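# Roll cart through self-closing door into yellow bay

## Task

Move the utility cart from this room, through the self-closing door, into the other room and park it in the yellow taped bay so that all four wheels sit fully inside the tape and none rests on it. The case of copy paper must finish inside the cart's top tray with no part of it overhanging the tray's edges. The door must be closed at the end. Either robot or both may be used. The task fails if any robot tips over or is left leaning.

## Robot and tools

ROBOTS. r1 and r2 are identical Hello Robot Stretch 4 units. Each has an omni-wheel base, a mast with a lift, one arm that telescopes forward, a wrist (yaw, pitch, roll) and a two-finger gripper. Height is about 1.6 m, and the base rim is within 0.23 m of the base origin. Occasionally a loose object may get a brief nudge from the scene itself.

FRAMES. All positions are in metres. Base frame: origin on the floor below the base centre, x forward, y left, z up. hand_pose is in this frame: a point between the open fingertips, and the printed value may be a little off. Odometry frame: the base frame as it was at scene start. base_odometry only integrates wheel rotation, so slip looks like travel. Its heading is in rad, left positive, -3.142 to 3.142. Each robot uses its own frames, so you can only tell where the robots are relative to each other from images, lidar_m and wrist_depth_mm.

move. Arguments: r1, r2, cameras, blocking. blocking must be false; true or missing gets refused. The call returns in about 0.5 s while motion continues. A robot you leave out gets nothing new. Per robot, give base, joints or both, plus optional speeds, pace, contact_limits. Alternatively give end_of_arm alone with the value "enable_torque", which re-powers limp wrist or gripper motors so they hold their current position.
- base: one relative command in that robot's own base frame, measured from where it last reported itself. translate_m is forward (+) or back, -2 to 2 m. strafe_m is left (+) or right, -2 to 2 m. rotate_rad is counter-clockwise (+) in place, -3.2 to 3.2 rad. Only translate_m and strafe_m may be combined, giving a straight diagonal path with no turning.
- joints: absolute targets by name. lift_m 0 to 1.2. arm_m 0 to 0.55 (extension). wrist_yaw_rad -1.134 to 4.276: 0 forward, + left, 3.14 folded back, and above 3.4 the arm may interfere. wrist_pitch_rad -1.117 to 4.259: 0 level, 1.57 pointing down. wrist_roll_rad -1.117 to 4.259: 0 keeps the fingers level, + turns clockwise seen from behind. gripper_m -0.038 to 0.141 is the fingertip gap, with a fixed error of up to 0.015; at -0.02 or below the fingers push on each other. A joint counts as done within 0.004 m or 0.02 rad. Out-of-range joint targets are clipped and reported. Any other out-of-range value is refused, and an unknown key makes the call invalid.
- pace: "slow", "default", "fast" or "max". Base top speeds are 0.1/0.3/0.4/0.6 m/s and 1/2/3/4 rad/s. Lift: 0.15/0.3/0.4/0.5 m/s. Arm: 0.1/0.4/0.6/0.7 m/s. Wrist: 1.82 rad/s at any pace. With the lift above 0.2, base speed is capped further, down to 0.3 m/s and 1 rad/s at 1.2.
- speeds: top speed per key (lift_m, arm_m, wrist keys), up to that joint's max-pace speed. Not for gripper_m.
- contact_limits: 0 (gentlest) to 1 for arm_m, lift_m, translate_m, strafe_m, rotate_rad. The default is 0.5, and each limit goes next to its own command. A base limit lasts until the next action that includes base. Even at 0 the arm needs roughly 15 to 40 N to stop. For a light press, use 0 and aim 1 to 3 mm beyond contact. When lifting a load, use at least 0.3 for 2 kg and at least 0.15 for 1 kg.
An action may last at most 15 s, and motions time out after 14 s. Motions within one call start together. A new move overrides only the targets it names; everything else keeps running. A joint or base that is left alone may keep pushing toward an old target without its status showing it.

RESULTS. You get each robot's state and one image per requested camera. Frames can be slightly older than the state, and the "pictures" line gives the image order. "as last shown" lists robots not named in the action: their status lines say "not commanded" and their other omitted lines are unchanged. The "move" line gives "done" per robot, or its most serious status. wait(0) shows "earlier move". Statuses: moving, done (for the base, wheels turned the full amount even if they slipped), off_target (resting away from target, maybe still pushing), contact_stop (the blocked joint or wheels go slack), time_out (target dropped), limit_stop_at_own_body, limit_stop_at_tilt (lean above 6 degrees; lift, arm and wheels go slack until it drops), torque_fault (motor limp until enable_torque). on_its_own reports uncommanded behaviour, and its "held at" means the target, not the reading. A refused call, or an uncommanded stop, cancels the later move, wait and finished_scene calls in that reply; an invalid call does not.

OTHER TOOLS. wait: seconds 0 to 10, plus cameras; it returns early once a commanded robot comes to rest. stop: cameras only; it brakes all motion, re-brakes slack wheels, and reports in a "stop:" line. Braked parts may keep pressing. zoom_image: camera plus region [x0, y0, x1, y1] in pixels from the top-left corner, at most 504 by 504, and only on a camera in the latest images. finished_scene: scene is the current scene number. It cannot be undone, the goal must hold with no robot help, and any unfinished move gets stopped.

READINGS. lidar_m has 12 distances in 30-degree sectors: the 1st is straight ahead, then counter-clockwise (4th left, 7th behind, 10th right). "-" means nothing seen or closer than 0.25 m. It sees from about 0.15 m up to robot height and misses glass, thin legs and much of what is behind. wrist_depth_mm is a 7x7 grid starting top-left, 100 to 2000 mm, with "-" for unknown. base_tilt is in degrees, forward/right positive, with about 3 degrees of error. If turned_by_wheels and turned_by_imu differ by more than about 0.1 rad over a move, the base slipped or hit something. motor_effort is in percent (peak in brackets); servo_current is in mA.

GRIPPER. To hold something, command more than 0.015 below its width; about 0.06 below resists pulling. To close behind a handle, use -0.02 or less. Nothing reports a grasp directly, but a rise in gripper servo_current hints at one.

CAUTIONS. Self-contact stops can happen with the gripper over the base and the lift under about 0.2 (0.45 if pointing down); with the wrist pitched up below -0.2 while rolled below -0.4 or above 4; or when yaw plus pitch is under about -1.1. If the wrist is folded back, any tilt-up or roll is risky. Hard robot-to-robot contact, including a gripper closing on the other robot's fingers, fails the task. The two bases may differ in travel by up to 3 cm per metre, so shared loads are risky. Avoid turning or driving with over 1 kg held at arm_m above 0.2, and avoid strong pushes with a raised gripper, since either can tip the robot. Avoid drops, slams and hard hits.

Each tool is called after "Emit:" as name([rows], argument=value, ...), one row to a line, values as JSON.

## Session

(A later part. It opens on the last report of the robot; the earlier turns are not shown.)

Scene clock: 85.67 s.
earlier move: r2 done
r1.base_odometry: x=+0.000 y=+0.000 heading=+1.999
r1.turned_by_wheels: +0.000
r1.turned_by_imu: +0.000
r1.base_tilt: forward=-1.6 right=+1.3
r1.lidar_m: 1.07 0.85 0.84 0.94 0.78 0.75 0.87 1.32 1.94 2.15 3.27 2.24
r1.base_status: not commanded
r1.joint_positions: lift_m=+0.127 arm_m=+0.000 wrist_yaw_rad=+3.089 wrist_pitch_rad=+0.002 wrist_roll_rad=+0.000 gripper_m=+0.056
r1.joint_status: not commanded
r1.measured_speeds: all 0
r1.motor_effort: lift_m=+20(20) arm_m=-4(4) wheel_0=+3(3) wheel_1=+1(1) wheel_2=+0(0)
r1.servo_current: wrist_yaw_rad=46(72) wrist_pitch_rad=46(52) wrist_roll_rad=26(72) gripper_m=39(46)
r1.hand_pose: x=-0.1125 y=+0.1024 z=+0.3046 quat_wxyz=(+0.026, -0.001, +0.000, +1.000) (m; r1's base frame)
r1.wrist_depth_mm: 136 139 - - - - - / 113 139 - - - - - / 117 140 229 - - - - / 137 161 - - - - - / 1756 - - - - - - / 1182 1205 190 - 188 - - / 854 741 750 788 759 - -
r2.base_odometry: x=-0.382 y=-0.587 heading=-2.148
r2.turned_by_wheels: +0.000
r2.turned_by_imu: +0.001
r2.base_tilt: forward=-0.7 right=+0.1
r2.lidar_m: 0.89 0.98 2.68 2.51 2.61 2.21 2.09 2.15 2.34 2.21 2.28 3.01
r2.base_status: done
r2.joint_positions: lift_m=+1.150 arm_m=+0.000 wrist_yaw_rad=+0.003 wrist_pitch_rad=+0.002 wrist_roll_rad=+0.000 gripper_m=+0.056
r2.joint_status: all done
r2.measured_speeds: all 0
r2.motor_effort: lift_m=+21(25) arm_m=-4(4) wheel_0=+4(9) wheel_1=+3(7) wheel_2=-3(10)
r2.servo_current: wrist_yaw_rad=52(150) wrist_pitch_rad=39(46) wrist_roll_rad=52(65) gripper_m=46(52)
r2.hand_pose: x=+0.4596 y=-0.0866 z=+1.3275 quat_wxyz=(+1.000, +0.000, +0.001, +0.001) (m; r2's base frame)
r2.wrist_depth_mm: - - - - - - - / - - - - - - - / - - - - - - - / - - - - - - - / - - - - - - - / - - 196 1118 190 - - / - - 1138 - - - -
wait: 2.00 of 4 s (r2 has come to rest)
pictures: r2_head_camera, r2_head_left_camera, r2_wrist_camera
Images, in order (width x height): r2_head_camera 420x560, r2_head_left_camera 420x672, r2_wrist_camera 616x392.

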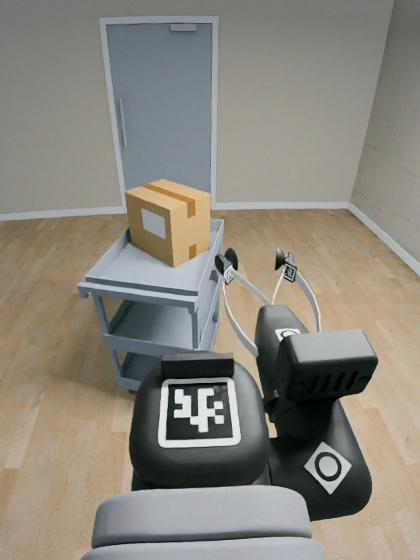

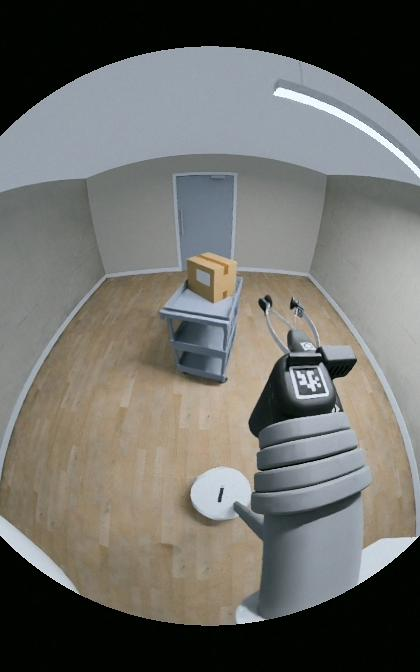

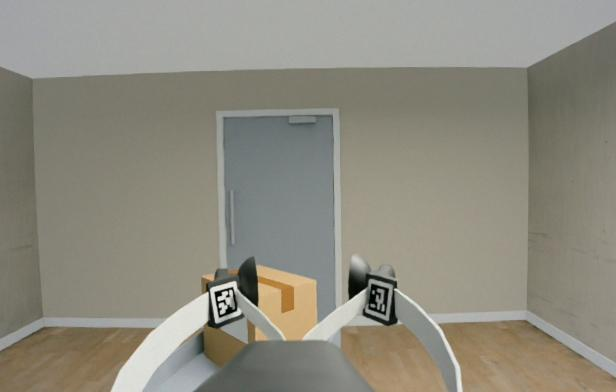

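Emit:
move(blocking=false, r2={"base":{"strafe_m":-0.35},"joints":{"wrist_pitch_rad":0.75,"wrist_yaw_rad":0.6,"lift_m":1.2}}, cameras=[])

Emit:
wait(seconds=3, cameras=["r2_head_camera","r2_wrist_camera"])

Scene clock: 98.73 s.
move: r2 moving
r1: as last shown
r1.lidar_m: 1.09 0.86 0.83 0.92 0.78 0.77 0.86 1.33 1.94 2.15 3.28 2.26
r1.motor_effort: lift_m=+20(20) arm_m=-4(4) wheel_0=+2(3) wheel_1=+1(1) wheel_2=+0(0)
r1.servo_current: wrist_yaw_rad=65(65) wrist_pitch_rad=39(52) wrist_roll_rad=46(59) gripper_m=39(46)
r1.wrist_depth_mm: 136 139 - - - - - / 113 139 - - - - - / 118 140 229 - - - - / 137 162 - - - - - / 1661 - - - - - - / 1205 1182 191 - 187 - - / 842 750 750 809 750 - -
r2.base_odometry: x=-0.412 y=-0.567 heading=-2.148
r2.turned_by_wheels: +0.000
r2.turned_by_imu: +0.000
r2.base_tilt: forward=-0.7 right=+0.0
r2.lidar_m: 0.91 1.04 2.73 2.54 2.62 2.22 2.11 2.19 2.25 2.17 2.24 3.00
r2.base_status: strafe_m moving
r2.joint_positions: lift_m=+1.185 arm_m=+0.000 wrist_yaw_rad=+0.523 wrist_pitch_rad=+0.574 wrist_roll_rad=+0.000 gripper_m=+0.056
r2.joint_status: lift_m moving; wrist_yaw_rad moving; wrist_pitch_rad moving
r2.measured_speeds: translate_m=+0.001 strafe_m=-0.140 rotate_rad=-0.006 lift_m=+0.099 arm_m=+0.000 wrist_yaw_rad=+1.099 wrist_pitch_rad=+1.621 wrist_roll_rad=+0.000
r2.motor_effort: lift_m=+22(24) arm_m=-4(4) wheel_0=+11(12) wheel_1=-12(12) wheel_2=-1(3)
r2.servo_current: wrist_yaw_rad=33(130) wrist_pitch_rad=33(91) wrist_roll_rad=46(52) gripper_m=46(46)
r2.hand_pose: x=+0.4244 y=+0.0454 z=+1.2067 quat_wxyz=(+0.927, -0.073, +0.273, +0.248) (m; r2's base frame)
r2.wrist_depth_mm: - - - - - - - / - - - - - - - / - - - - 1118 1025 - / - - - 1205 1060 1078 - / - - - - 809 1863 - / 1756 1756 196 1255 189 1618 1661 / 1576 1464 1537 - - 1499 1464
pictures: none
No camera images: "cameras" was empty.

Scene clock: 100.73 s.
earlier move: r2 done
r1.base_odometry: x=+0.000 y=+0.000 heading=+1.999
r1.turned_by_wheels: +0.000
r1.turned_by_imu: +0.000
r1.base_tilt: forward=-1.6 right=+1.3
r1.lidar_m: 1.07 0.84 0.84 0.92 0.79 0.77 0.87 1.32 1.94 2.12 3.30 2.25
r1.base_status: not commanded
r1.joint_positions: lift_m=+0.127 arm_m=+0.000 wrist_yaw_rad=+3.089 wrist_pitch_rad=+0.002 wrist_roll_rad=+0.000 gripper_m=+0.056
r1.joint_status: not commanded
r1.measured_speeds: all 0
r1.motor_effort: lift_m=+20(20) arm_m=-4(4) wheel_0=+3(3) wheel_1=+1(1) wheel_2=+0(0)
r1.servo_current: wrist_yaw_rad=46(65) wrist_pitch_rad=39(52) wrist_roll_rad=52(65) gripper_m=39(46)
r1.hand_pose: x=-0.1125 y=+0.1024 z=+0.3046 quat_wxyz=(+0.026, -0.001, +0.000, +1.000) (m; r1's base frame)
r1.wrist_depth_mm: 136 139 - - - - - / 114 139 - - - - - / 118 140 229 - - - - / 137 162 - - - - - / 1708 - - - - - - / 1205 1205 190 - 187 - - / 831 759 759 798 741 - -
r2.base_odometry: x=-0.675 y=-0.396 heading=-2.148
r2.turned_by_wheels: +0.000
r2.turned_by_imu: +0.000
r2.base_tilt: forward=-0.7 right=+0.0
r2.lidar_m: 1.19 0.97 3.03 2.84 2.96 2.19 2.07 2.17 1.93 1.85 1.94 2.58
r2.base_status: done
r2.joint_positions: lift_m=+1.200 arm_m=+0.000 wrist_yaw_rad=+0.597 wrist_pitch_rad=+0.748 wrist_roll_rad=+0.000 gripper_m=+0.056
r2.joint_status: all done
r2.measured_speeds: all 0
r2.motor_effort: lift_m=+20(24) arm_m=-4(4) wheel_0=+2(14) wheel_1=-3(12) wheel_2=+0(3)
r2.servo_current: wrist_yaw_rad=39(130) wrist_pitch_rad=39(91) wrist_roll_rad=52(65) gripper_m=46(59)
r2.hand_pose: x=+0.3948 y=+0.0466 z=+1.1817 quat_wxyz=(+0.890, -0.108, +0.349, +0.274) (m; r2's base frame)
r2.wrist_depth_mm: - - - - 1025 - - / - - - 1160 1098 - - / - - - 1336 1430 - - / - 1983 1983 1229 1537 1863 1863 / 1708 1708 1661 1618 1576 1618 1618 / 1499 1499 196 1499 190 1464 1430 / 1366 1308 1336 - - 1308 1308
wait: 2.00 of 3 s (r2 has come to rest)
pictures: r2_head_camera, r2_wrist_camera
Images, in order (width x height): r2_head_camera 420x560, r2_wrist_camera 616x392.

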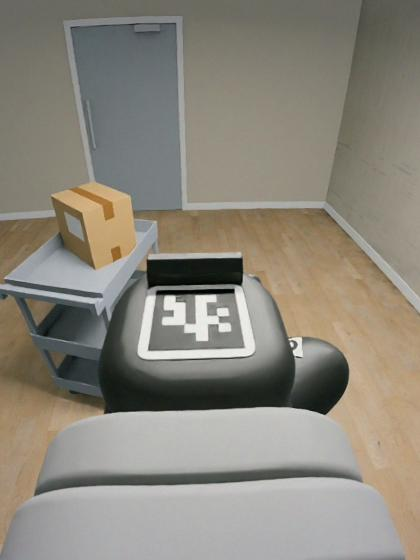

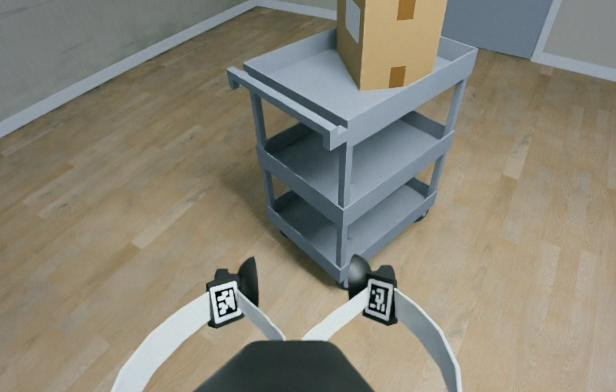

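Emit:
move(blocking=false, r2={"base":{"translate_m":0.8,"strafe_m":-0.4},"joints":{"wrist_yaw_rad":1.57,"wrist_pitch_rad":0.9}}, cameras=[])

Emit:
wait(seconds=5, cameras=["r2_head_camera","r2_head_left_camera","r2_wrist_camera"])

Scene clock: 107.03 s.
move: r2 moving
r1: as last shown
r1.base_tilt: forward=-1.6 right=+1.2
r1.lidar_m: 1.10 0.85 0.82 0.93 0.78 0.76 0.87 1.34 1.94 2.14 3.32 2.26
r1.servo_current: wrist_yaw_rad=52(59) wrist_pitch_rad=46(52) wrist_roll_rad=46(59) gripper_m=39(46)
r1.wrist_depth_mm: 137 138 - - - - - / 113 139 - - - - - / 118 140 229 - - - - / 137 162 - - - - - / 1661 - - - - - - / 1182 1205 190 - 188 - - / 842 750 750 798 741 - -
r2.base_odometry: x=-0.705 y=-0.413 heading=-2.147
r2.turned_by_wheels: +0.000
r2.turned_by_imu: +0.001
r2.base_tilt: forward=-0.7 right=+0.0
r2.lidar_m: 1.22 0.97 3.07 2.88 2.97 2.24 2.14 2.18 1.95 1.83 1.88 2.52
r2.base_status: translate_m moving; strafe_m moving
r2.joint_positions: lift_m=+1.200 arm_m=+0.000 wrist_yaw_rad=+1.164 wrist_pitch_rad=+0.898 wrist_roll_rad=+0.000 gripper_m=+0.056
r2.joint_status: wrist_yaw_rad moving; wrist_pitch_rad moving
r2.measured_speeds: translate_m=+0.121 strafe_m=-0.060 rotate_rad=-0.006 lift_m=+0.000 arm_m=+0.000 wrist_yaw_rad=+1.744 wrist_pitch_rad=+0.001 wrist_roll_rad=+0.000
r2.motor_effort: lift_m=+20(21) arm_m=-4(4) wheel_0=+6(12) wheel_1=+4(5) wheel_2=-10(13)
r2.servo_current: wrist_yaw_rad=91(117) wrist_pitch_rad=33(59) wrist_roll_rad=39(52) gripper_m=52(52)
r2.hand_pose: x=+0.3224 y=+0.1304 z=+1.1524 quat_wxyz=(+0.753, -0.239, +0.363, +0.495) (m; r2's base frame)
r2.wrist_depth_mm: - - - - - 904 - / - - - - - 820 878 / 1983 1983 1921 1863 1808 1078 - / 1708 1708 1708 1708 1618 1025 1336 / 1537 1537 1499 1499 1499 1397 1464 / 1397 1366 196 1366 190 1336 1336 / 1308 1255 1255 - - 1255 1229
pictures: none
No camera images: "cameras" was empty.

Scene clock: 110.87 s.
earlier move: r2 done
r1.base_odometry: x=+0.000 y=+0.000 heading=+1.999
r1.turned_by_wheels: +0.000
r1.turned_by_imu: +0.000
r1.base_tilt: forward=-1.6 right=+1.3
r1.lidar_m: 1.06 0.86 0.84 0.93 0.78 0.76 0.83 1.34 1.94 2.12 3.29 2.26
r1.base_status: not commanded
r1.joint_positions: lift_m=+0.127 arm_m=+0.000 wrist_yaw_rad=+3.089 wrist_pitch_rad=+0.002 wrist_roll_rad=+0.000 gripper_m=+0.056
r1.joint_status: not commanded
r1.measured_speeds: all 0
r1.motor_effort: lift_m=+20(20) arm_m=-4(4) wheel_0=+3(3) wheel_1=+1(1) wheel_2=+0(1)
r1.servo_current: wrist_yaw_rad=59(65) wrist_pitch_rad=46(52) wrist_roll_rad=33(78) gripper_m=46(52)
r1.hand_pose: x=-0.1125 y=+0.1024 z=+0.3046 quat_wxyz=(+0.026, -0.001, +0.000, +1.000) (m; r1's base frame)
r1.wrist_depth_mm: 137 138 - - - - - / 113 139 - - - - - / 118 140 229 - - - - / 137 161 - - - - - / 1661 - - - - - - / 1182 1182 190 - 187 - - / 842 750 759 788 741 - -
r2.base_odometry: x=-1.446 y=-0.848 heading=-2.148
r2.turned_by_wheels: +0.000
r2.turned_by_imu: +0.002
r2.base_tilt: forward=-0.8 right=+0.1
r2.lidar_m: 2.94 0.88 0.75 0.74 3.41 3.03 2.91 2.10 1.49 1.42 1.49 1.94
r2.base_status: done
r2.joint_positions: lift_m=+1.200 arm_m=+0.000 wrist_yaw_rad=+1.567 wrist_pitch_rad=+0.898 wrist_roll_rad=+0.000 gripper_m=+0.056
r2.joint_status: all done
r2.measured_speeds: all 0
r2.motor_effort: lift_m=+20(21) arm_m=-4(4) wheel_0=+2(13) wheel_1=+4(7) wheel_2=-5(14)
r2.servo_current: wrist_yaw_rad=52(117) wrist_pitch_rad=33(59) wrist_roll_rad=46(59) gripper_m=46(59)
r2.hand_pose: x=+0.2590 y=+0.1794 z=+1.1524 quat_wxyz=(+0.638, -0.306, +0.308, +0.636) (m; r2's base frame)
r2.wrist_depth_mm: - - - 1078 732 661 - / - - - 820 842 741 - / 1921 1983 1921 1229 - - 1756 / 1708 1708 1708 1618 - 1098 1618 / 1576 1499 1576 1464 - 1430 1464 / 1430 1397 196 1366 190 1336 1336 / 1281 1229 1308 - - 1205 1229
wait: 3.83 of 5 s (r2 has come to rest)
pictures: r2_head_camera, r2_head_left_camera, r2_wrist_camera
Images, in order (width x height): r2_head_camera 420x560, r2_head_left_camera 420x672, r2_wrist_camera 616x392.

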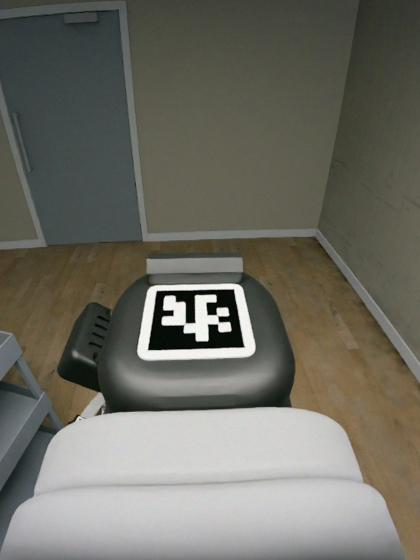

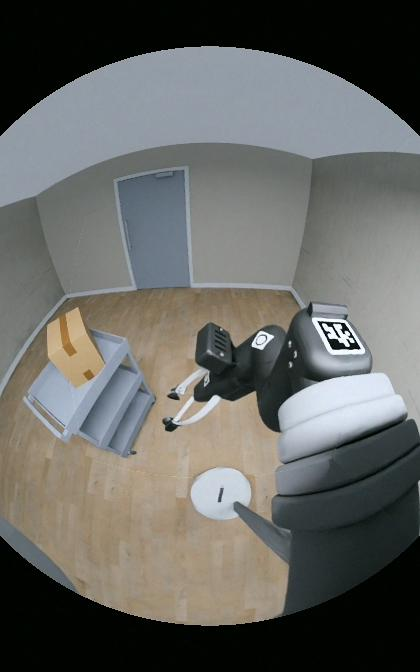

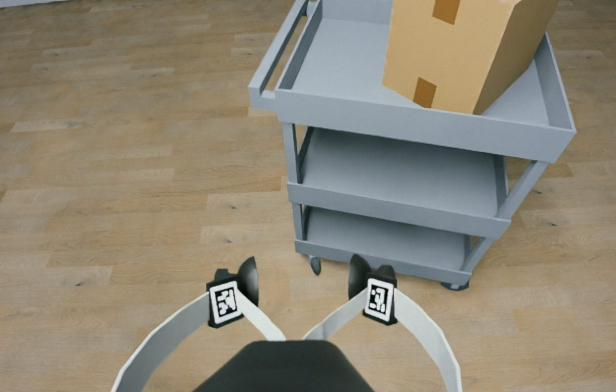

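Emit:
move(blocking=false, r2={"joints":{"wrist_yaw_rad":1.3,"wrist_pitch_rad":0.5}}, cameras=[])

Emit:
wait(seconds=1.5, cameras=["r2_wrist_camera","r2_head_left_camera"])

Emit:
zoom_image(camera="r2_head_left_camera", region=[10, 280, 170, 480])

Scene clock: 126.73 s.
move: r2 moving
r1: as last shown
r1.lidar_m: 1.07 0.86 0.83 0.93 0.77 0.76 0.86 1.36 1.95 2.13 3.29 2.24
r1.motor_effort: lift_m=+20(20) arm_m=-4(4) wheel_0=+3(3) wheel_1=+1(1) wheel_2=+0(0)
r1.servo_current: wrist_yaw_rad=39(59) wrist_pitch_rad=39(46) wrist_roll_rad=39(65) gripper_m=39(46)
r1.wrist_depth_mm: 136 139 - - - - - / 113 139 - - - - - / 118 140 229 - - - - / 137 162 - - - - - / 1661 - - - - - - / 1205 1205 190 - 187 - - / 842 741 750 798 750 - -
r2.base_odometry: x=-1.446 y=-0.848 heading=-2.148
r2.turned_by_wheels: +0.000
r2.turned_by_imu: +0.000
r2.base_tilt: forward=-0.7 right=+0.0
r2.lidar_m: 2.93 0.89 0.73 0.76 3.40 3.02 2.89 2.12 1.52 1.41 1.48 1.94
r2.base_status: not commanded
r2.joint_positions: lift_m=+1.200 arm_m=+0.000 wrist_yaw_rad=+1.303 wrist_pitch_rad=+0.514 wrist_roll_rad=+0.000 gripper_m=+0.056
r2.joint_status: wrist_yaw_rad moving; wrist_pitch_rad moving
r2.measured_speeds: translate_m=+0.000 strafe_m=+0.000 rotate_rad=+0.000 lift_m=+0.000 arm_m=+0.000 wrist_yaw_rad=-0.029 wrist_pitch_rad=-0.309 wrist_roll_rad=+0.000
r2.motor_effort: lift_m=+20(21) arm_m=-4(4) wheel_0=+2(2) wheel_1=+4(4) wheel_2=-5(5)
r2.servo_current: wrist_yaw_rad=39(124) wrist_pitch_rad=33(169) wrist_roll_rad=65(65) gripper_m=52(52)
r2.hand_pose: x=+0.3216 y=+0.2191 z=+1.2362 quat_wxyz=(+0.769, -0.154, +0.202, +0.587) (m; r2's base frame)
r2.wrist_depth_mm: - - - - - - - / - - - - - - - / - - - 854 854 - - / - - 1205 891 854 - - / - - 842 - 878 1983 - / 1756 1756 195 - 188 1708 1661 / 1576 1499 1499 - - 1499 1499
pictures: none
No camera images: "cameras" was empty.

Scene clock: 127.10 s.
earlier move: r2 done
r1.base_odometry: x=+0.000 y=+0.000 heading=+1.999
r1.turned_by_wheels: +0.000
r1.turned_by_imu: +0.000
r1.base_tilt: forward=-1.6 right=+1.3
r1.lidar_m: 1.10 0.87 0.83 0.93 0.77 0.77 0.84 1.34 1.93 2.16 3.29 2.24
r1.base_status: not commanded
r1.joint_positions: lift_m=+0.127 arm_m=+0.000 wrist_yaw_rad=+3.089 wrist_pitch_rad=+0.002 wrist_roll_rad=+0.000 gripper_m=+0.056
r1.joint_status: not commanded
r1.measured_speeds: all 0
r1.motor_effort: lift_m=+20(20) arm_m=-4(4) wheel_0=+3(3) wheel_1=+1(1) wheel_2=+0(0)
r1.servo_current: wrist_yaw_rad=46(65) wrist_pitch_rad=39(46) wrist_roll_rad=52(65) gripper_m=39(46)
r1.hand_pose: x=-0.1125 y=+0.1024 z=+0.3046 quat_wxyz=(+0.026, -0.001, +0.000, +1.000) (m; r1's base frame)
r1.wrist_depth_mm: 136 138 - - - - - / 113 139 - - - - - / 118 140 229 - - - - / 137 162 - - - - - / 1708 - - - - - - / 1182 1182 190 - 187 - - / 842 732 750 798 741 - -
r2.base_odometry: x=-1.446 y=-0.848 heading=-2.148
r2.turned_by_wheels: +0.000
r2.turned_by_imu: +0.000
r2.base_tilt: forward=-0.7 right=+0.1
r2.lidar_m: 2.92 0.90 0.76 0.78 3.42 3.04 2.90 2.12 1.50 1.39 1.48 1.96
r2.base_status: not commanded
r2.joint_positions: lift_m=+1.200 arm_m=+0.000 wrist_yaw_rad=+1.303 wrist_pitch_rad=+0.508 wrist_roll_rad=+0.000 gripper_m=+0.056
r2.joint_status: all done
r2.measured_speeds: all 0
r2.motor_effort: lift_m=+20(21) arm_m=-3(4) wheel_0=+2(2) wheel_1=+4(4) wheel_2=-4(5)
r2.servo_current: wrist_yaw_rad=52(124) wrist_pitch_rad=52(169) wrist_roll_rad=46(65) gripper_m=52(52)
r2.hand_pose: x=+0.3219 y=+0.2199 z=+1.2378 quat_wxyz=(+0.770, -0.152, +0.200, +0.587) (m; r2's base frame)
r2.wrist_depth_mm: - - - - - - - / - - - - - - - / - - - 891 891 - - / - - - 866 842 - - / - - 854 946 866 - - / 1863 1863 195 - 188 1808 1708 / 1618 1537 1537 - - 1499 1464
wait: 0.37 of 1.5 s (r2 has come to rest)
pictures: r2_head_left_camera, r2_wrist_camera
Images, in order (width x height): r2_head_left_camera 420x672, r2_wrist_camera 616x392.

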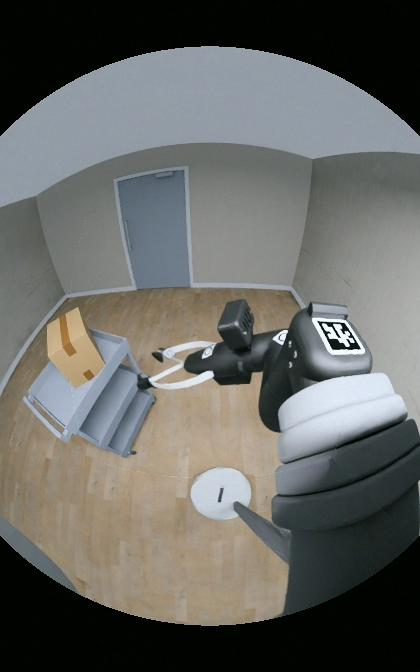

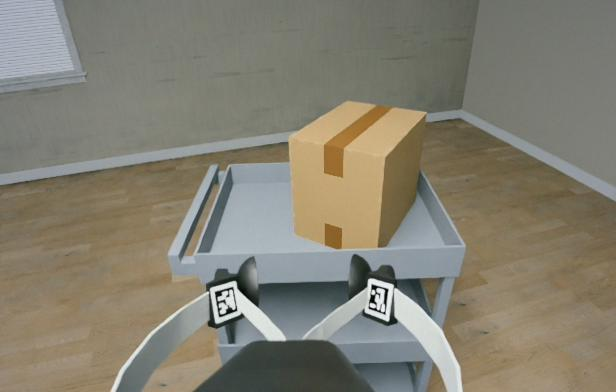

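Scaled by 2.520 from the camera's 420x672 image, which has a finer 600x960 frame.

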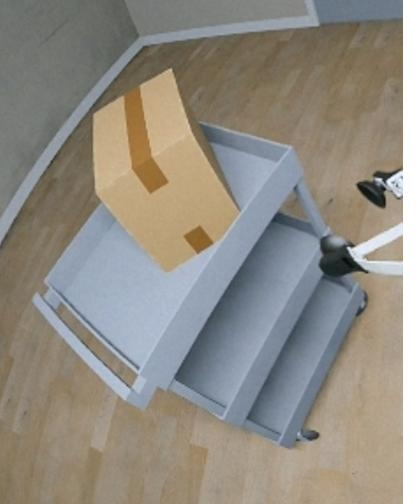

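Emit:
move(blocking=false, r2={"base":{"translate_m":1.4},"joints":{"wrist_yaw_rad":0,"wrist_pitch_rad":0,"lift_m":0.85,"gripper_m":0.1}}, cameras=[])

Emit:
wait(seconds=6, cameras=[])

Emit:
move(blocking=false, r2={"base":{"strafe_m":1.4}}, cameras=[])

Emit:
wait(seconds=7, cameras=["r2_head_camera","r2_head_left_camera","r2_wrist_camera"])

Scene clock: 175.27 s.
move: r2 moving
r1: as last shown
r1.lidar_m: 1.09 0.83 0.82 0.94 0.78 0.76 0.87 1.35 1.93 2.13 3.26 2.24
r1.motor_effort: lift_m=+20(20) arm_m=-4(4) wheel_0=+2(3) wheel_1=+1(1) wheel_2=+0(0)
r1.servo_current: wrist_yaw_rad=59(65) wrist_pitch_rad=46(46) wrist_roll_rad=46(59) gripper_m=46(46)
r1.wrist_depth_mm: 136 138 - - - - - / 113 139 - - - - - / 118 140 229 - - - - / 137 162 - - - - - / 1708 - - - - - - / 1182 1182 191 - 187 - - / 842 750 759 798 732 - -
r2.base_odometry: x=-1.463 y=-0.874 heading=-2.147
r2.turned_by_wheels: +0.000
r2.turned_by_imu: +0.001
r2.base_tilt: forward=-0.7 right=+0.0
r2.lidar_m: 2.90 0.86 0.73 0.74 3.42 3.07 2.93 2.09 1.52 1.41 1.45 1.99
r2.base_status: translate_m moving
r2.joint_positions: lift_m=+1.162 arm_m=+0.000 wrist_yaw_rad=+0.738 wrist_pitch_rad=+0.036 wrist_roll_rad=+0.000 gripper_m=+0.075
r2.joint_status: lift_m moving; wrist_yaw_rad moving; wrist_pitch_rad moving; gripper_m moving
r2.measured_speeds: translate_m=+0.121 strafe_m=-0.001 rotate_rad=-0.003 lift_m=-0.146 arm_m=+0.000 wrist_yaw_rad=-1.739 wrist_pitch_rad=-0.706 wrist_roll_rad=+0.000
r2.motor_effort: lift_m=+10(20) arm_m=-4(4) wheel_0=+7(10) wheel_1=+7(9) wheel_2=-12(13)
r2.servo_current: wrist_yaw_rad=98(130) wrist_pitch_rad=59(195) wrist_roll_rad=52(52) gripper_m=98(98)
r2.hand_pose: x=+0.4430 y=+0.1291 z=+1.3302 quat_wxyz=(+0.933, -0.006, +0.017, +0.360) (m; r2's base frame)
r2.wrist_depth_mm: - - - - - - - / - - - - - - - / - - - - - - - / - - - - - - - / - - - - - - - / - 842 190 - 190 - - / - 732 917 - - - -
pictures: none
No camera images: "cameras" was empty.

Scene clock: 180.93 s.
earlier move: r2 done
r1.base_odometry: x=+0.000 y=+0.000 heading=+1.999
r1.turned_by_wheels: +0.000
r1.turned_by_imu: +0.000
r1.base_tilt: forward=-1.6 right=+1.3
r1.lidar_m: 1.08 0.83 0.84 0.93 0.79 0.77 0.86 1.35 1.95 2.14 3.27 2.27
r1.base_status: not commanded
r1.joint_positions: lift_m=+0.127 arm_m=+0.000 wrist_yaw_rad=+3.089 wrist_pitch_rad=+0.002 wrist_roll_rad=+0.000 gripper_m=+0.056
r1.joint_status: not commanded
r1.measured_speeds: all 0
r1.motor_effort: lift_m=+20(20) arm_m=-4(4) wheel_0=+2(3) wheel_1=+1(1) wheel_2=+0(1)
r1.servo_current: wrist_yaw_rad=52(65) wrist_pitch_rad=39(52) wrist_roll_rad=46(72) gripper_m=39(52)
r1.hand_pose: x=-0.1125 y=+0.1024 z=+0.3046 quat_wxyz=(+0.026, -0.001, +0.000, +1.000) (m; r1's base frame)
r1.wrist_depth_mm: 136 138 - - - - - / 113 139 - - - - - / 118 140 229 - - - - / 137 162 - - - - - / 1708 - - - - - - / 1182 1205 190 - 187 - - / 831 750 759 809 750 - -
r2.base_odometry: x=-2.209 y=-2.022 heading=-2.147
r2.turned_by_wheels: +0.000
r2.turned_by_imu: +0.002
r2.base_tilt: forward=-0.6 right=+0.1
r2.lidar_m: 1.54 1.57 2.04 3.36 0.89 0.87 - 2.06 1.45 1.35 1.41 1.61
r2.base_status: done
r2.joint_positions: lift_m=+0.850 arm_m=+0.000 wrist_yaw_rad=+0.003 wrist_pitch_rad=+0.008 wrist_roll_rad=+0.000 gripper_m=+0.100
r2.joint_status: all done
r2.measured_speeds: all 0
r2.motor_effort: lift_m=+14(20) arm_m=-4(4) wheel_0=+3(11) wheel_1=+4(9) wheel_2=-3(14)
r2.servo_current: wrist_yaw_rad=39(130) wrist_pitch_rad=52(195) wrist_roll_rad=46(65) gripper_m=52(98)
r2.hand_pose: x=+0.4595 y=-0.0866 z=+1.0263 quat_wxyz=(+1.000, +0.000, +0.004, +0.001) (m; r2's base frame)
r2.wrist_depth_mm: - - - - - - - / - - - - - - - / - - - - - - - / - - - - - - - / - - - - - - - / - - 189 - 185 - - / - - - - - - -
wait: 5.67 of 6 s (r2 has come to rest)
pictures: none
No camera images: "cameras" was empty.

Scene clock: 181.43 s.
move: r2 moving
r1: as last shown
r1.lidar_m: 1.06 0.82 0.84 0.92 0.77 0.76 0.87 1.34 1.94 2.13 3.24 2.24
r1.motor_effort: lift_m=+20(20) arm_m=-4(4) wheel_0=+3(3) wheel_1=+1(1) wheel_2=+0(0)
r1.servo_current: wrist_yaw_rad=46(52) wrist_pitch_rad=52(52) wrist_roll_rad=39(59) gripper_m=39(46)
r1.wrist_depth_mm: 137 138 - - - - - / 113 139 - - - - - / 118 139 229 - - - - / 137 162 - - - - - / 1661 - - - - - - / 1182 1205 190 - 188 - - / 854 750 759 798 741 - -
r2.base_odometry: x=-2.179 y=-2.041 heading=-2.147
r2.turned_by_wheels: +0.000
r2.turned_by_imu: +0.000
r2.base_tilt: forward=-0.7 right=+0.0
r2.lidar_m: 1.53 1.59 2.03 3.34 0.87 0.84 - 2.06 1.46 1.40 1.46 1.61
r2.base_status: strafe_m moving
r2.joint_positions: lift_m=+0.850 arm_m=+0.000 wrist_yaw_rad=+0.003 wrist_pitch_rad=+0.008 wrist_roll_rad=+0.000 gripper_m=+0.100
r2.joint_status: not commanded
r2.measured_speeds: translate_m=+0.001 strafe_m=+0.141 rotate_rad=-0.008 lift_m=+0.000 arm_m=+0.000 wrist_yaw_rad=+0.000 wrist_pitch_rad=+0.000 wrist_roll_rad=+0.000
r2.motor_effort: lift_m=+14(14) arm_m=-4(4) wheel_0=-11(12) wheel_1=+12(12) wheel_2=+1(3)
r2.servo_current: wrist_yaw_rad=46(52) wrist_pitch_rad=52(52) wrist_roll_rad=52(52) gripper_m=52(52)
r2.hand_pose: x=+0.4595 y=-0.0866 z=+1.0263 quat_wxyz=(+1.000, +0.000, +0.004, +0.001) (m; r2's base frame)
r2.wrist_depth_mm: - - - - - - - / - - - - - - - / - - - - - - - / - - - - - - - / - - - - - - - / - - 189 - 185 - - / - - - - - - -
pictures: none
No camera images: "cameras" was empty.

Scene clock: 186.93 s.
earlier move: r2 done
r1.base_odometry: x=+0.000 y=+0.000 heading=+1.999
r1.turned_by_wheels: +0.000
r1.turned_by_imu: +0.000
r1.base_tilt: forward=-1.6 right=+1.3
r1.lidar_m: 1.06 0.85 0.85 0.93 0.78 0.77 0.87 1.34 1.94 2.10 3.30 2.26
r1.base_status: not commanded
r1.joint_positions: lift_m=+0.127 arm_m=+0.000 wrist_yaw_rad=+3.089 wrist_pitch_rad=+0.002 wrist_roll_rad=+0.000 gripper_m=+0.056
r1.joint_status: not commanded
r1.measured_speeds: all 0
r1.motor_effort: lift_m=+20(20) arm_m=-4(4) wheel_0=+3(3) wheel_1=+1(1) wheel_2=+0(1)
r1.servo_current: wrist_yaw_rad=59(72) wrist_pitch_rad=39(52) wrist_roll_rad=59(72) gripper_m=39(46)
r1.hand_pose: x=-0.1125 y=+0.1024 z=+0.3046 quat_wxyz=(+0.026, -0.001, +0.000, +1.000) (m; r1's base frame)
r1.wrist_depth_mm: 136 138 - - - - - / 113 139 - - - - - / 117 140 229 - - - - / 137 162 - - - - - / 1661 - - - - - - / 1205 1205 190 - 187 - - / 831 741 759 798 741 - -
r2.base_odometry: x=-1.036 y=-2.785 heading=-2.147
r2.turned_by_wheels: +0.000
r2.turned_by_imu: +0.002
r2.base_tilt: forward=-0.7 right=+0.1
r2.lidar_m: 1.42 1.50 2.07 1.97 2.06 2.77 0.97 0.62 0.80 2.75 2.22 1.56
r2.base_status: done
r2.joint_positions: lift_m=+0.850 arm_m=+0.000 wrist_yaw_rad=+0.003 wrist_pitch_rad=+0.008 wrist_roll_rad=+0.000 gripper_m=+0.100
r2.joint_status: not commanded
r2.measured_speeds: all 0
r2.motor_effort: lift_m=+15(15) arm_m=-4(4) wheel_0=-1(12) wheel_1=+2(13) wheel_2=+0(3)
r2.servo_current: wrist_yaw_rad=39(65) wrist_pitch_rad=52(59) wrist_roll_rad=46(65) gripper_m=46(59)
r2.hand_pose: x=+0.4595 y=-0.0866 z=+1.0262 quat_wxyz=(+1.000, +0.000, +0.004, +0.001) (m; r2's base frame)
r2.wrist_depth_mm: - - - - - - - / - - - - - - - / - - - - - - - / - - 1281 - - - - / - - 1255 - - - - / - - 189 - 185 - - / - - - - - - -
wait: 5.50 of 7 s (r2 has come to rest)
pictures: r2_head_camera, r2_head_left_camera, r2_wrist_camera
Images, in order (width x height): r2_head_camera 420x560, r2_head_left_camera 420x672, r2_wrist_camera 616x392.

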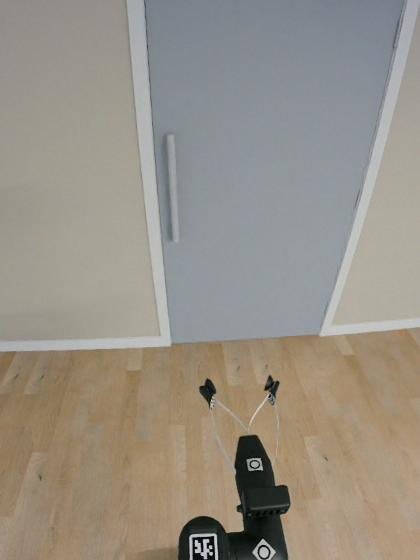

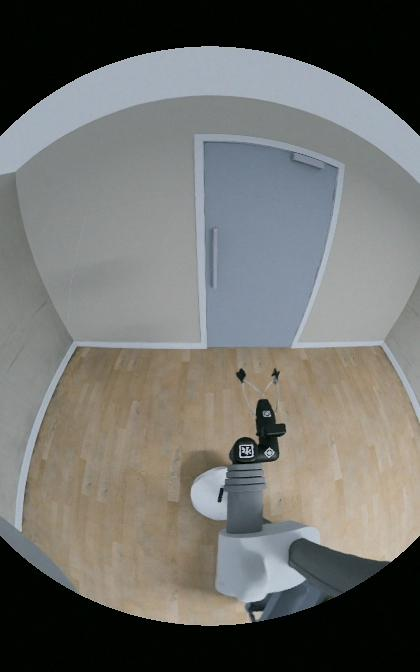

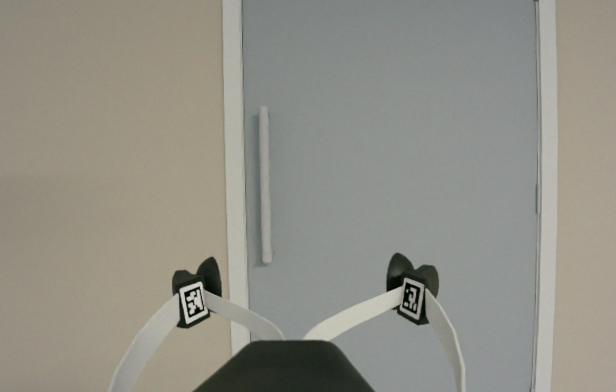

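Emit:
move(blocking=false, r2={"base":{"translate_m":0.6,"strafe_m":0.157},"joints":{"lift_m":0.8}}, cameras=[])

Emit:
wait(seconds=4, cameras=["r2_head_camera","r2_wrist_camera"])

Scene clock: 197.63 s.
move: r2 moving
r1: as last shown
r1.lidar_m: 1.10 0.86 0.83 0.92 0.76 0.76 0.88 1.34 1.94 2.12 3.29 2.24
r1.motor_effort: lift_m=+20(20) arm_m=-4(4) wheel_0=+2(3) wheel_1=+1(1) wheel_2=+0(0)
r1.servo_current: wrist_yaw_rad=39(52) wrist_pitch_rad=46(52) wrist_roll_rad=52(72) gripper_m=39(46)
r1.wrist_depth_mm: 137 139 - - - - - / 113 139 - - - - - / 118 139 229 - - - - / 137 162 - - - - - / 1661 - - - - - - / 1160 1205 190 - 187 - - / 831 750 750 798 741 - -
r2.base_odometry: x=-1.046 y=-2.815 heading=-2.147
r2.turned_by_wheels: +0.000
r2.turned_by_imu: +0.001
r2.base_tilt: forward=-0.7 right=+0.1
r2.lidar_m: 1.39 1.51 2.03 1.97 2.05 2.74 0.99 0.66 0.85 2.74 2.16 1.54
r2.base_status: translate_m moving; strafe_m moving
r2.joint_positions: lift_m=+0.815 arm_m=+0.000 wrist_yaw_rad=+0.003 wrist_pitch_rad=+0.008 wrist_roll_rad=+0.000 gripper_m=+0.100
r2.joint_status: lift_m moving
r2.measured_speeds: translate_m=+0.121 strafe_m=+0.034 rotate_rad=-0.004 lift_m=-0.099 arm_m=+0.000 wrist_yaw_rad=+0.000 wrist_pitch_rad=+0.000 wrist_roll_rad=+0.000
r2.motor_effort: lift_m=+12(16) arm_m=-4(4) wheel_0=+7(9) wheel_1=+9(10) wheel_2=-12(12)
r2.servo_current: wrist_yaw_rad=52(59) wrist_pitch_rad=52(59) wrist_roll_rad=39(59) gripper_m=59(59)
r2.hand_pose: x=+0.4595 y=-0.0866 z=+0.9910 quat_wxyz=(+1.000, +0.000, +0.004, +0.001) (m; r2's base frame)
r2.wrist_depth_mm: - - - - - - - / - - - - - - - / - - - - - - - / - - - - - - - / - - 1205 - - - - / - - 190 - 185 - - / - - - - - - -
pictures: none
No camera images: "cameras" was empty.

Scene clock: 200.67 s.
earlier move: r2 done
r1.base_odometry: x=+0.000 y=+0.000 heading=+1.999
r1.turned_by_wheels: +0.000
r1.turned_by_imu: +0.000
r1.base_tilt: forward=-1.6 right=+1.3
r1.lidar_m: 1.10 0.85 0.84 0.92 0.77 0.76 0.85 1.32 1.95 2.11 3.28 2.26
r1.base_status: not commanded
r1.joint_positions: lift_m=+0.127 arm_m=+0.000 wrist_yaw_rad=+3.089 wrist_pitch_rad=+0.002 wrist_roll_rad=+0.000 gripper_m=+0.056
r1.joint_status: not commanded
r1.measured_speeds: all 0
r1.motor_effort: lift_m=+20(20) arm_m=-4(4) wheel_0=+2(3) wheel_1=+1(1) wheel_2=+0(0)
r1.servo_current: wrist_yaw_rad=52(72) wrist_pitch_rad=46(52) wrist_roll_rad=39(72) gripper_m=39(52)
r1.hand_pose: x=-0.1125 y=+0.1024 z=+0.3046 quat_wxyz=(+0.026, -0.001, +0.000, +1.000) (m; r1's base frame)
r1.wrist_depth_mm: 136 138 - - - - - / 113 139 - - - - - / 118 140 229 - - - - / 137 162 - - - - - / 1618 - - - - - - / 1182 1182 190 - 187 - - / 854 750 750 788 732 - -
r2.base_odometry: x=-1.231 y=-3.373 heading=-2.147
r2.turned_by_wheels: +0.000
r2.turned_by_imu: +0.001
r2.base_tilt: forward=-0.7 right=+0.1
r2.lidar_m: 0.81 0.92 1.27 1.84 1.92 2.57 1.63 1.24 3.05 2.88 1.32 0.96
r2.base_status: done
r2.joint_positions: lift_m=+0.800 arm_m=+0.000 wrist_yaw_rad=+0.003 wrist_pitch_rad=+0.008 wrist_roll_rad=+0.000 gripper_m=+0.100
r2.joint_status: all done
r2.measured_speeds: all 0
r2.motor_effort: lift_m=+14(17) arm_m=-4(4) wheel_0=+3(11) wheel_1=+4(11) wheel_2=-3(14)
r2.servo_current: wrist_yaw_rad=33(65) wrist_pitch_rad=46(59) wrist_roll_rad=52(59) gripper_m=52(59)
r2.hand_pose: x=+0.4595 y=-0.0866 z=+0.9763 quat_wxyz=(+1.000, +0.000, +0.004, +0.001) (m; r2's base frame)
r2.wrist_depth_mm: - - 654 580 - - - / - - 654 585 - - - / - - - 580 - - - / - - - 585 - - - / - - - - - - - / - - 189 162 185 - - / - - - - - - -
wait: 3.03 of 4 s (r2 has come to rest)
pictures: r2_head_camera, r2_wrist_camera
Images, in order (width x height): r2_head_camera 420x560, r2_wrist_camera 616x392.

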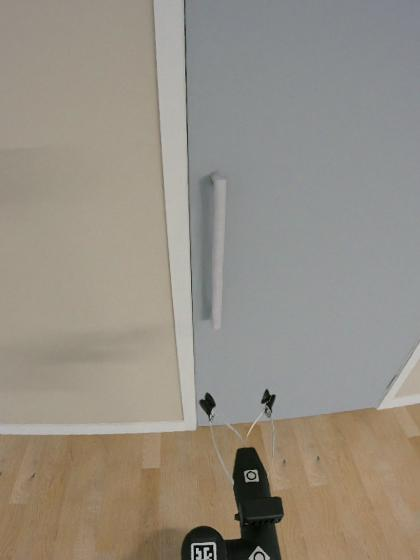

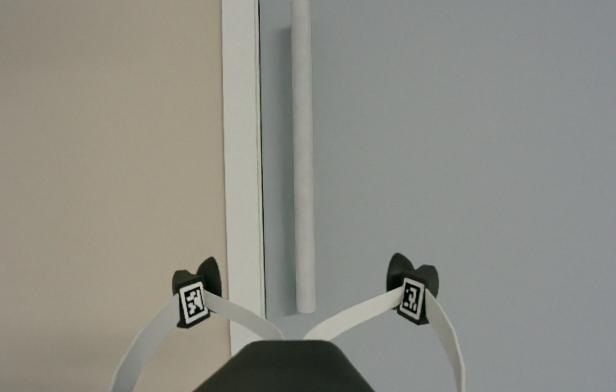

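Emit:
move(blocking=false, r2={"base":{"translate_m":0.22},"contact_limits":{"translate_m":0.2}}, cameras=[])

Emit:
wait(seconds=3, cameras=["r2_head_camera","r2_wrist_camera"])

Emit:
zoom_image(camera="r2_head_camera", region=[140, 250, 320, 470])

Scene clock: 207.87 s.
move: r2 moving
r1: as last shown
r1.lidar_m: 1.09 0.83 0.83 0.91 0.78 0.76 0.85 1.35 1.93 2.14 3.27 2.27
r1.servo_current: wrist_yaw_rad=52(59) wrist_pitch_rad=39(46) wrist_roll_rad=65(65) gripper_m=39(46)
r1.wrist_depth_mm: 136 139 - - - - - / 113 139 - - - - - / 117 140 229 - - - - / 137 162 - - - - - / 1661 - - - - - - / 1182 1205 190 - 187 - - / 831 741 759 798 732 - -
r2.base_odometry: x=-1.248 y=-3.399 heading=-2.147
r2.turned_by_wheels: +0.000
r2.turned_by_imu: +0.001
r2.base_tilt: forward=-0.7 right=+0.0
r2.lidar_m: 0.81 0.89 1.19 1.85 1.93 2.57 1.62 1.24 3.04 2.88 1.26 0.91
r2.base_status: translate_m moving
r2.joint_positions: lift_m=+0.800 arm_m=+0.000 wrist_yaw_rad=+0.003 wrist_pitch_rad=+0.008 wrist_roll_rad=+0.000 gripper_m=+0.100
r2.joint_status: not commanded
r2.measured_speeds: translate_m=+0.122 strafe_m=+0.001 rotate_rad=-0.002 lift_m=+0.000 arm_m=+0.000 wrist_yaw_rad=+0.000 wrist_pitch_rad=+0.000 wrist_roll_rad=+0.000
r2.motor_effort: lift_m=+14(15) arm_m=-4(4) wheel_0=+8(9) wheel_1=+8(9) wheel_2=-13(13)
r2.servo_current: wrist_yaw_rad=46(59) wrist_pitch_rad=59(59) wrist_roll_rad=39(52) gripper_m=52(52)
r2.contact_limits: translate_m 0.2
r2.hand_pose: x=+0.4595 y=-0.0866 z=+0.9763 quat_wxyz=(+1.000, +0.000, +0.004, +0.001) (m; r2's base frame)
r2.wrist_depth_mm: - - - 549 - - - / - - - 559 - - - / - - - 559 - - - / - - 640 564 - - - / - - 640 569 - - - / - - 191 569 186 - - / - - - - - - -
pictures: none
No camera images: "cameras" was empty.

Scene clock: 209.53 s.
earlier move: r2 done
r1.base_odometry: x=+0.000 y=+0.000 heading=+1.999
r1.turned_by_wheels: +0.000
r1.turned_by_imu: +0.000
r1.base_tilt: forward=-1.6 right=+1.3
r1.lidar_m: 1.10 0.86 0.79 0.91 0.79 0.78 0.85 1.33 1.95 2.11 3.27 2.22
r1.base_status: not commanded
r1.joint_positions: lift_m=+0.127 arm_m=+0.000 wrist_yaw_rad=+3.089 wrist_pitch_rad=+0.002 wrist_roll_rad=+0.000 gripper_m=+0.056
r1.joint_status: not commanded
r1.measured_speeds: all 0
r1.motor_effort: lift_m=+20(20) arm_m=-4(4) wheel_0=+3(3) wheel_1=+1(1) wheel_2=+0(0)
r1.servo_current: wrist_yaw_rad=52(65) wrist_pitch_rad=39(46) wrist_roll_rad=39(65) gripper_m=33(52)
r1.hand_pose: x=-0.1125 y=+0.1024 z=+0.3046 quat_wxyz=(+0.026, -0.001, +0.000, +1.000) (m; r1's base frame)
r1.wrist_depth_mm: 136 138 - - - - - / 113 139 - - - - - / 118 140 228 - - - - / 137 162 - - - - - / 1708 - - - - - - / 1229 1182 190 - 187 - - / 842 741 759 788 759 - -
r2.base_odometry: x=-1.351 y=-3.558 heading=-2.147
r2.turned_by_wheels: +0.000
r2.turned_by_imu: +0.001
r2.base_tilt: forward=-0.7 right=+0.1
r2.lidar_m: 0.59 0.71 0.93 1.86 1.92 2.58 1.73 1.44 3.05 2.87 1.02 0.70
r2.base_status: done
r2.joint_positions: lift_m=+0.800 arm_m=+0.000 wrist_yaw_rad=+0.003 wrist_pitch_rad=+0.008 wrist_roll_rad=+0.000 gripper_m=+0.100
r2.joint_status: not commanded
r2.measured_speeds: all 0
r2.motor_effort: lift_m=+14(15) arm_m=-4(4) wheel_0=+4(11) wheel_1=+3(9) wheel_2=-2(14)
r2.servo_current: wrist_yaw_rad=46(65) wrist_pitch_rad=52(59) wrist_roll_rad=46(65) gripper_m=52(59)
r2.contact_limits: translate_m 0.2
r2.hand_pose: x=+0.4595 y=-0.0866 z=+0.9763 quat_wxyz=(+1.000, +0.000, +0.004, +0.001) (m; r2's base frame)
r2.wrist_depth_mm: 442 442 427 364 - - - / 442 442 430 366 - - - / 449 449 430 366 - - - / 452 449 436 370 - - - / 452 452 439 375 - - - / 459 459 195 373 185 - - / 459 459 445 - - - -
wait: 1.67 of 3 s (r2 has come to rest)
pictures: r2_head_camera, r2_wrist_camera
Images, in order (width x height): r2_head_camera 420x560, r2_wrist_camera 616x392.

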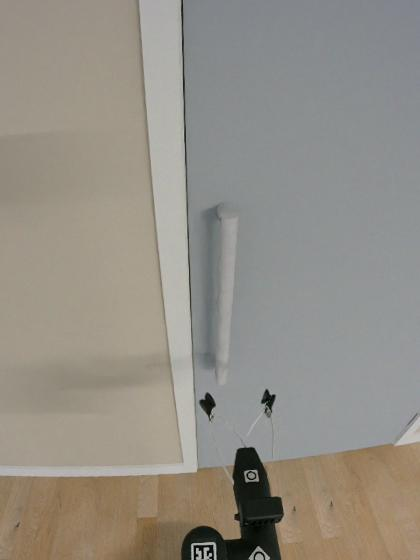

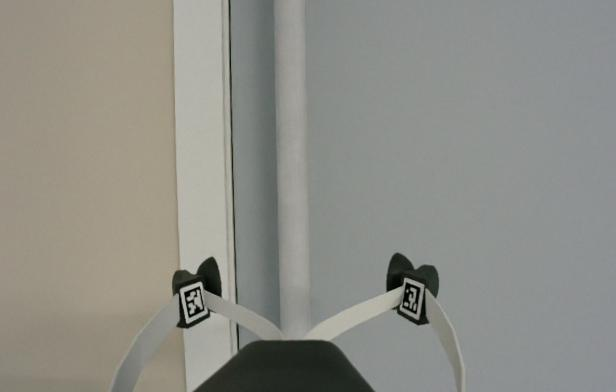

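Scaled by 2.291 from the camera's 420x560 image, which has a finer 1200x1600 frame.

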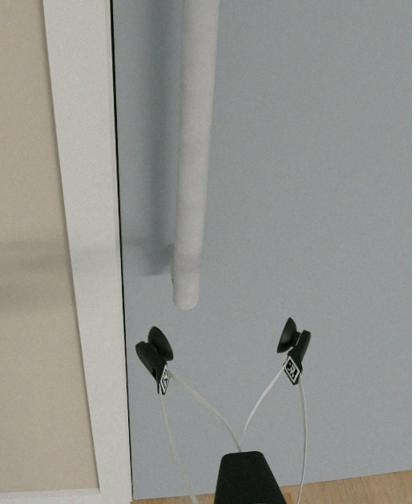

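Emit:
move(blocking=false, r2={"base":{"translate_m":0.09,"strafe_m":0.013},"pace":"slow","contact_limits":{"translate_m":0.1}}, cameras=[])

Emit:
wait(seconds=3, cameras=["r2_head_camera","r2_wrist_camera"])

Emit:
zoom_image(camera="r2_head_camera", region=[140, 250, 320, 470])

Scene clock: 216.37 s.
move: r2 moving
r1: as last shown
r1.lidar_m: 1.05 0.86 0.83 0.91 0.79 0.77 0.85 1.35 1.94 2.12 3.26 2.23
r1.motor_effort: lift_m=+20(20) arm_m=-4(4) wheel_0=+3(3) wheel_1=+1(1) wheel_2=+0(1)
r1.servo_current: wrist_yaw_rad=52(65) wrist_pitch_rad=39(52) wrist_roll_rad=26(65) gripper_m=46(46)
r1.wrist_depth_mm: 136 139 - - - - - / 113 139 - - - - - / 118 139 229 - - - - / 137 161 - - - - - / 1708 - - - - - - / 1182 1182 190 - 187 - - / 842 750 750 798 741 - -
r2.base_odometry: x=-1.356 y=-3.569 heading=-2.146
r2.turned_by_wheels: +0.000
r2.turned_by_imu: +0.001
r2.base_tilt: forward=-0.7 right=+0.1
r2.lidar_m: 0.58 0.69 0.92 1.86 1.92 2.56 1.76 1.44 3.05 2.88 0.98 0.67
r2.base_status: translate_m moving; strafe_m moving
r2.joint_positions: lift_m=+0.800 arm_m=+0.000 wrist_yaw_rad=+0.003 wrist_pitch_rad=+0.008 wrist_roll_rad=+0.000 gripper_m=+0.100
r2.joint_status: not commanded
r2.measured_speeds: translate_m=+0.049 strafe_m=+0.007 rotate_rad=+0.001 lift_m=+0.000 arm_m=+0.000 wrist_yaw_rad=+0.000 wrist_pitch_rad=+0.000 wrist_roll_rad=+0.000
r2.motor_effort: lift_m=+14(15) arm_m=-4(4) wheel_0=+8(10) wheel_1=+6(7) wheel_2=-9(11)
r2.servo_current: wrist_yaw_rad=46(59) wrist_pitch_rad=39(59) wrist_roll_rad=39(52) gripper_m=52(52)
r2.contact_limits: translate_m 0.1
r2.hand_pose: x=+0.4595 y=-0.0866 z=+0.9763 quat_wxyz=(+1.000, +0.000, +0.004, +0.001) (m; r2's base frame)
r2.wrist_depth_mm: 433 430 415 351 - - - / 436 433 418 353 - - - / 436 439 424 357 - - - / 439 442 424 359 - - - / 442 442 427 366 - - - / 449 445 195 362 185 - - / 449 445 433 - - - -
pictures: none
No camera images: "cameras" was empty.

Scene clock: 218.03 s.
earlier move: r2 done
r1.base_odometry: x=+0.000 y=+0.000 heading=+1.999
r1.turned_by_wheels: +0.000
r1.turned_by_imu: +0.000
r1.base_tilt: forward=-1.6 right=+1.3
r1.lidar_m: 1.08 0.85 0.83 0.94 0.78 0.76 0.86 1.33 1.94 2.14 3.28 2.23
r1.base_status: not commanded
r1.joint_positions: lift_m=+0.127 arm_m=+0.000 wrist_yaw_rad=+3.089 wrist_pitch_rad=+0.002 wrist_roll_rad=+0.000 gripper_m=+0.056
r1.joint_status: not commanded
r1.measured_speeds: all 0
r1.motor_effort: lift_m=+20(20) arm_m=-4(4) wheel_0=+2(3) wheel_1=+1(1) wheel_2=+0(1)
r1.servo_current: wrist_yaw_rad=59(65) wrist_pitch_rad=39(52) wrist_roll_rad=59(65) gripper_m=46(46)
r1.hand_pose: x=-0.1125 y=+0.1024 z=+0.3046 quat_wxyz=(+0.026, -0.001, +0.000, +1.000) (m; r1's base frame)
r1.wrist_depth_mm: 136 138 - - - - - / 113 139 - - - - - / 118 139 229 - - - - / 137 162 - - - - - / 1661 - - - - - - / 1182 1182 190 - 187 - - / 854 741 768 798 732 - -
r2.base_odometry: x=-1.389 y=-3.640 heading=-2.146
r2.turned_by_wheels: +0.000
r2.turned_by_imu: +0.000
r2.base_tilt: forward=-0.7 right=+0.1
r2.lidar_m: 0.51 0.62 0.81 1.85 1.89 2.58 1.77 1.53 3.04 2.63 0.90 0.62
r2.base_status: done
r2.joint_positions: lift_m=+0.800 arm_m=+0.000 wrist_yaw_rad=+0.003 wrist_pitch_rad=+0.008 wrist_roll_rad=+0.000 gripper_m=+0.100
r2.joint_status: not commanded
r2.measured_speeds: all 0
r2.motor_effort: lift_m=+14(15) arm_m=-4(4) wheel_0=+3(10) wheel_1=+5(7) wheel_2=-6(11)
r2.servo_current: wrist_yaw_rad=46(65) wrist_pitch_rad=52(59) wrist_roll_rad=52(59) gripper_m=52(59)
r2.contact_limits: translate_m 0.1
r2.hand_pose: x=+0.4595 y=-0.0866 z=+0.9763 quat_wxyz=(+1.000, +0.000, +0.004, +0.001) (m; r2's base frame)
r2.wrist_depth_mm: 353 353 351 351 351 349 351 / 357 353 355 353 355 353 353 / 359 359 357 355 357 357 355 / 359 359 359 287 357 357 359 / 364 362 362 291 359 359 364 / 368 366 196 293 196 362 364 / 368 368 357 - 368 368 364
wait: 1.67 of 3 s (r2 has come to rest)
pictures: r2_head_camera, r2_wrist_camera
Images, in order (width x height): r2_head_camera 420x560, r2_wrist_camera 616x392.

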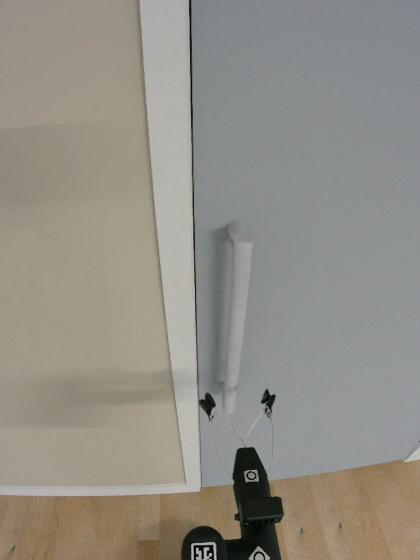

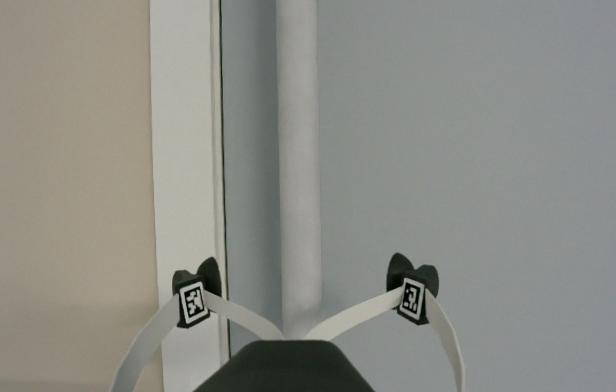

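Scaled by 2.291 from the camera's 420x560 image, which has a finer 1200x1600 frame.

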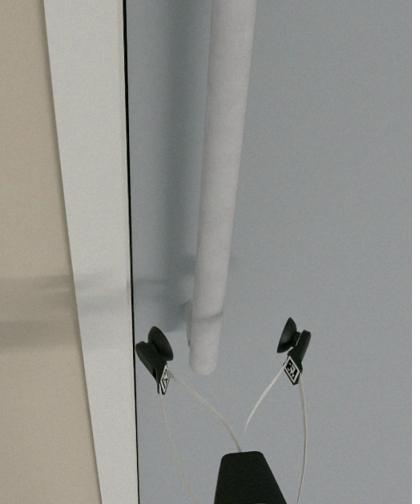

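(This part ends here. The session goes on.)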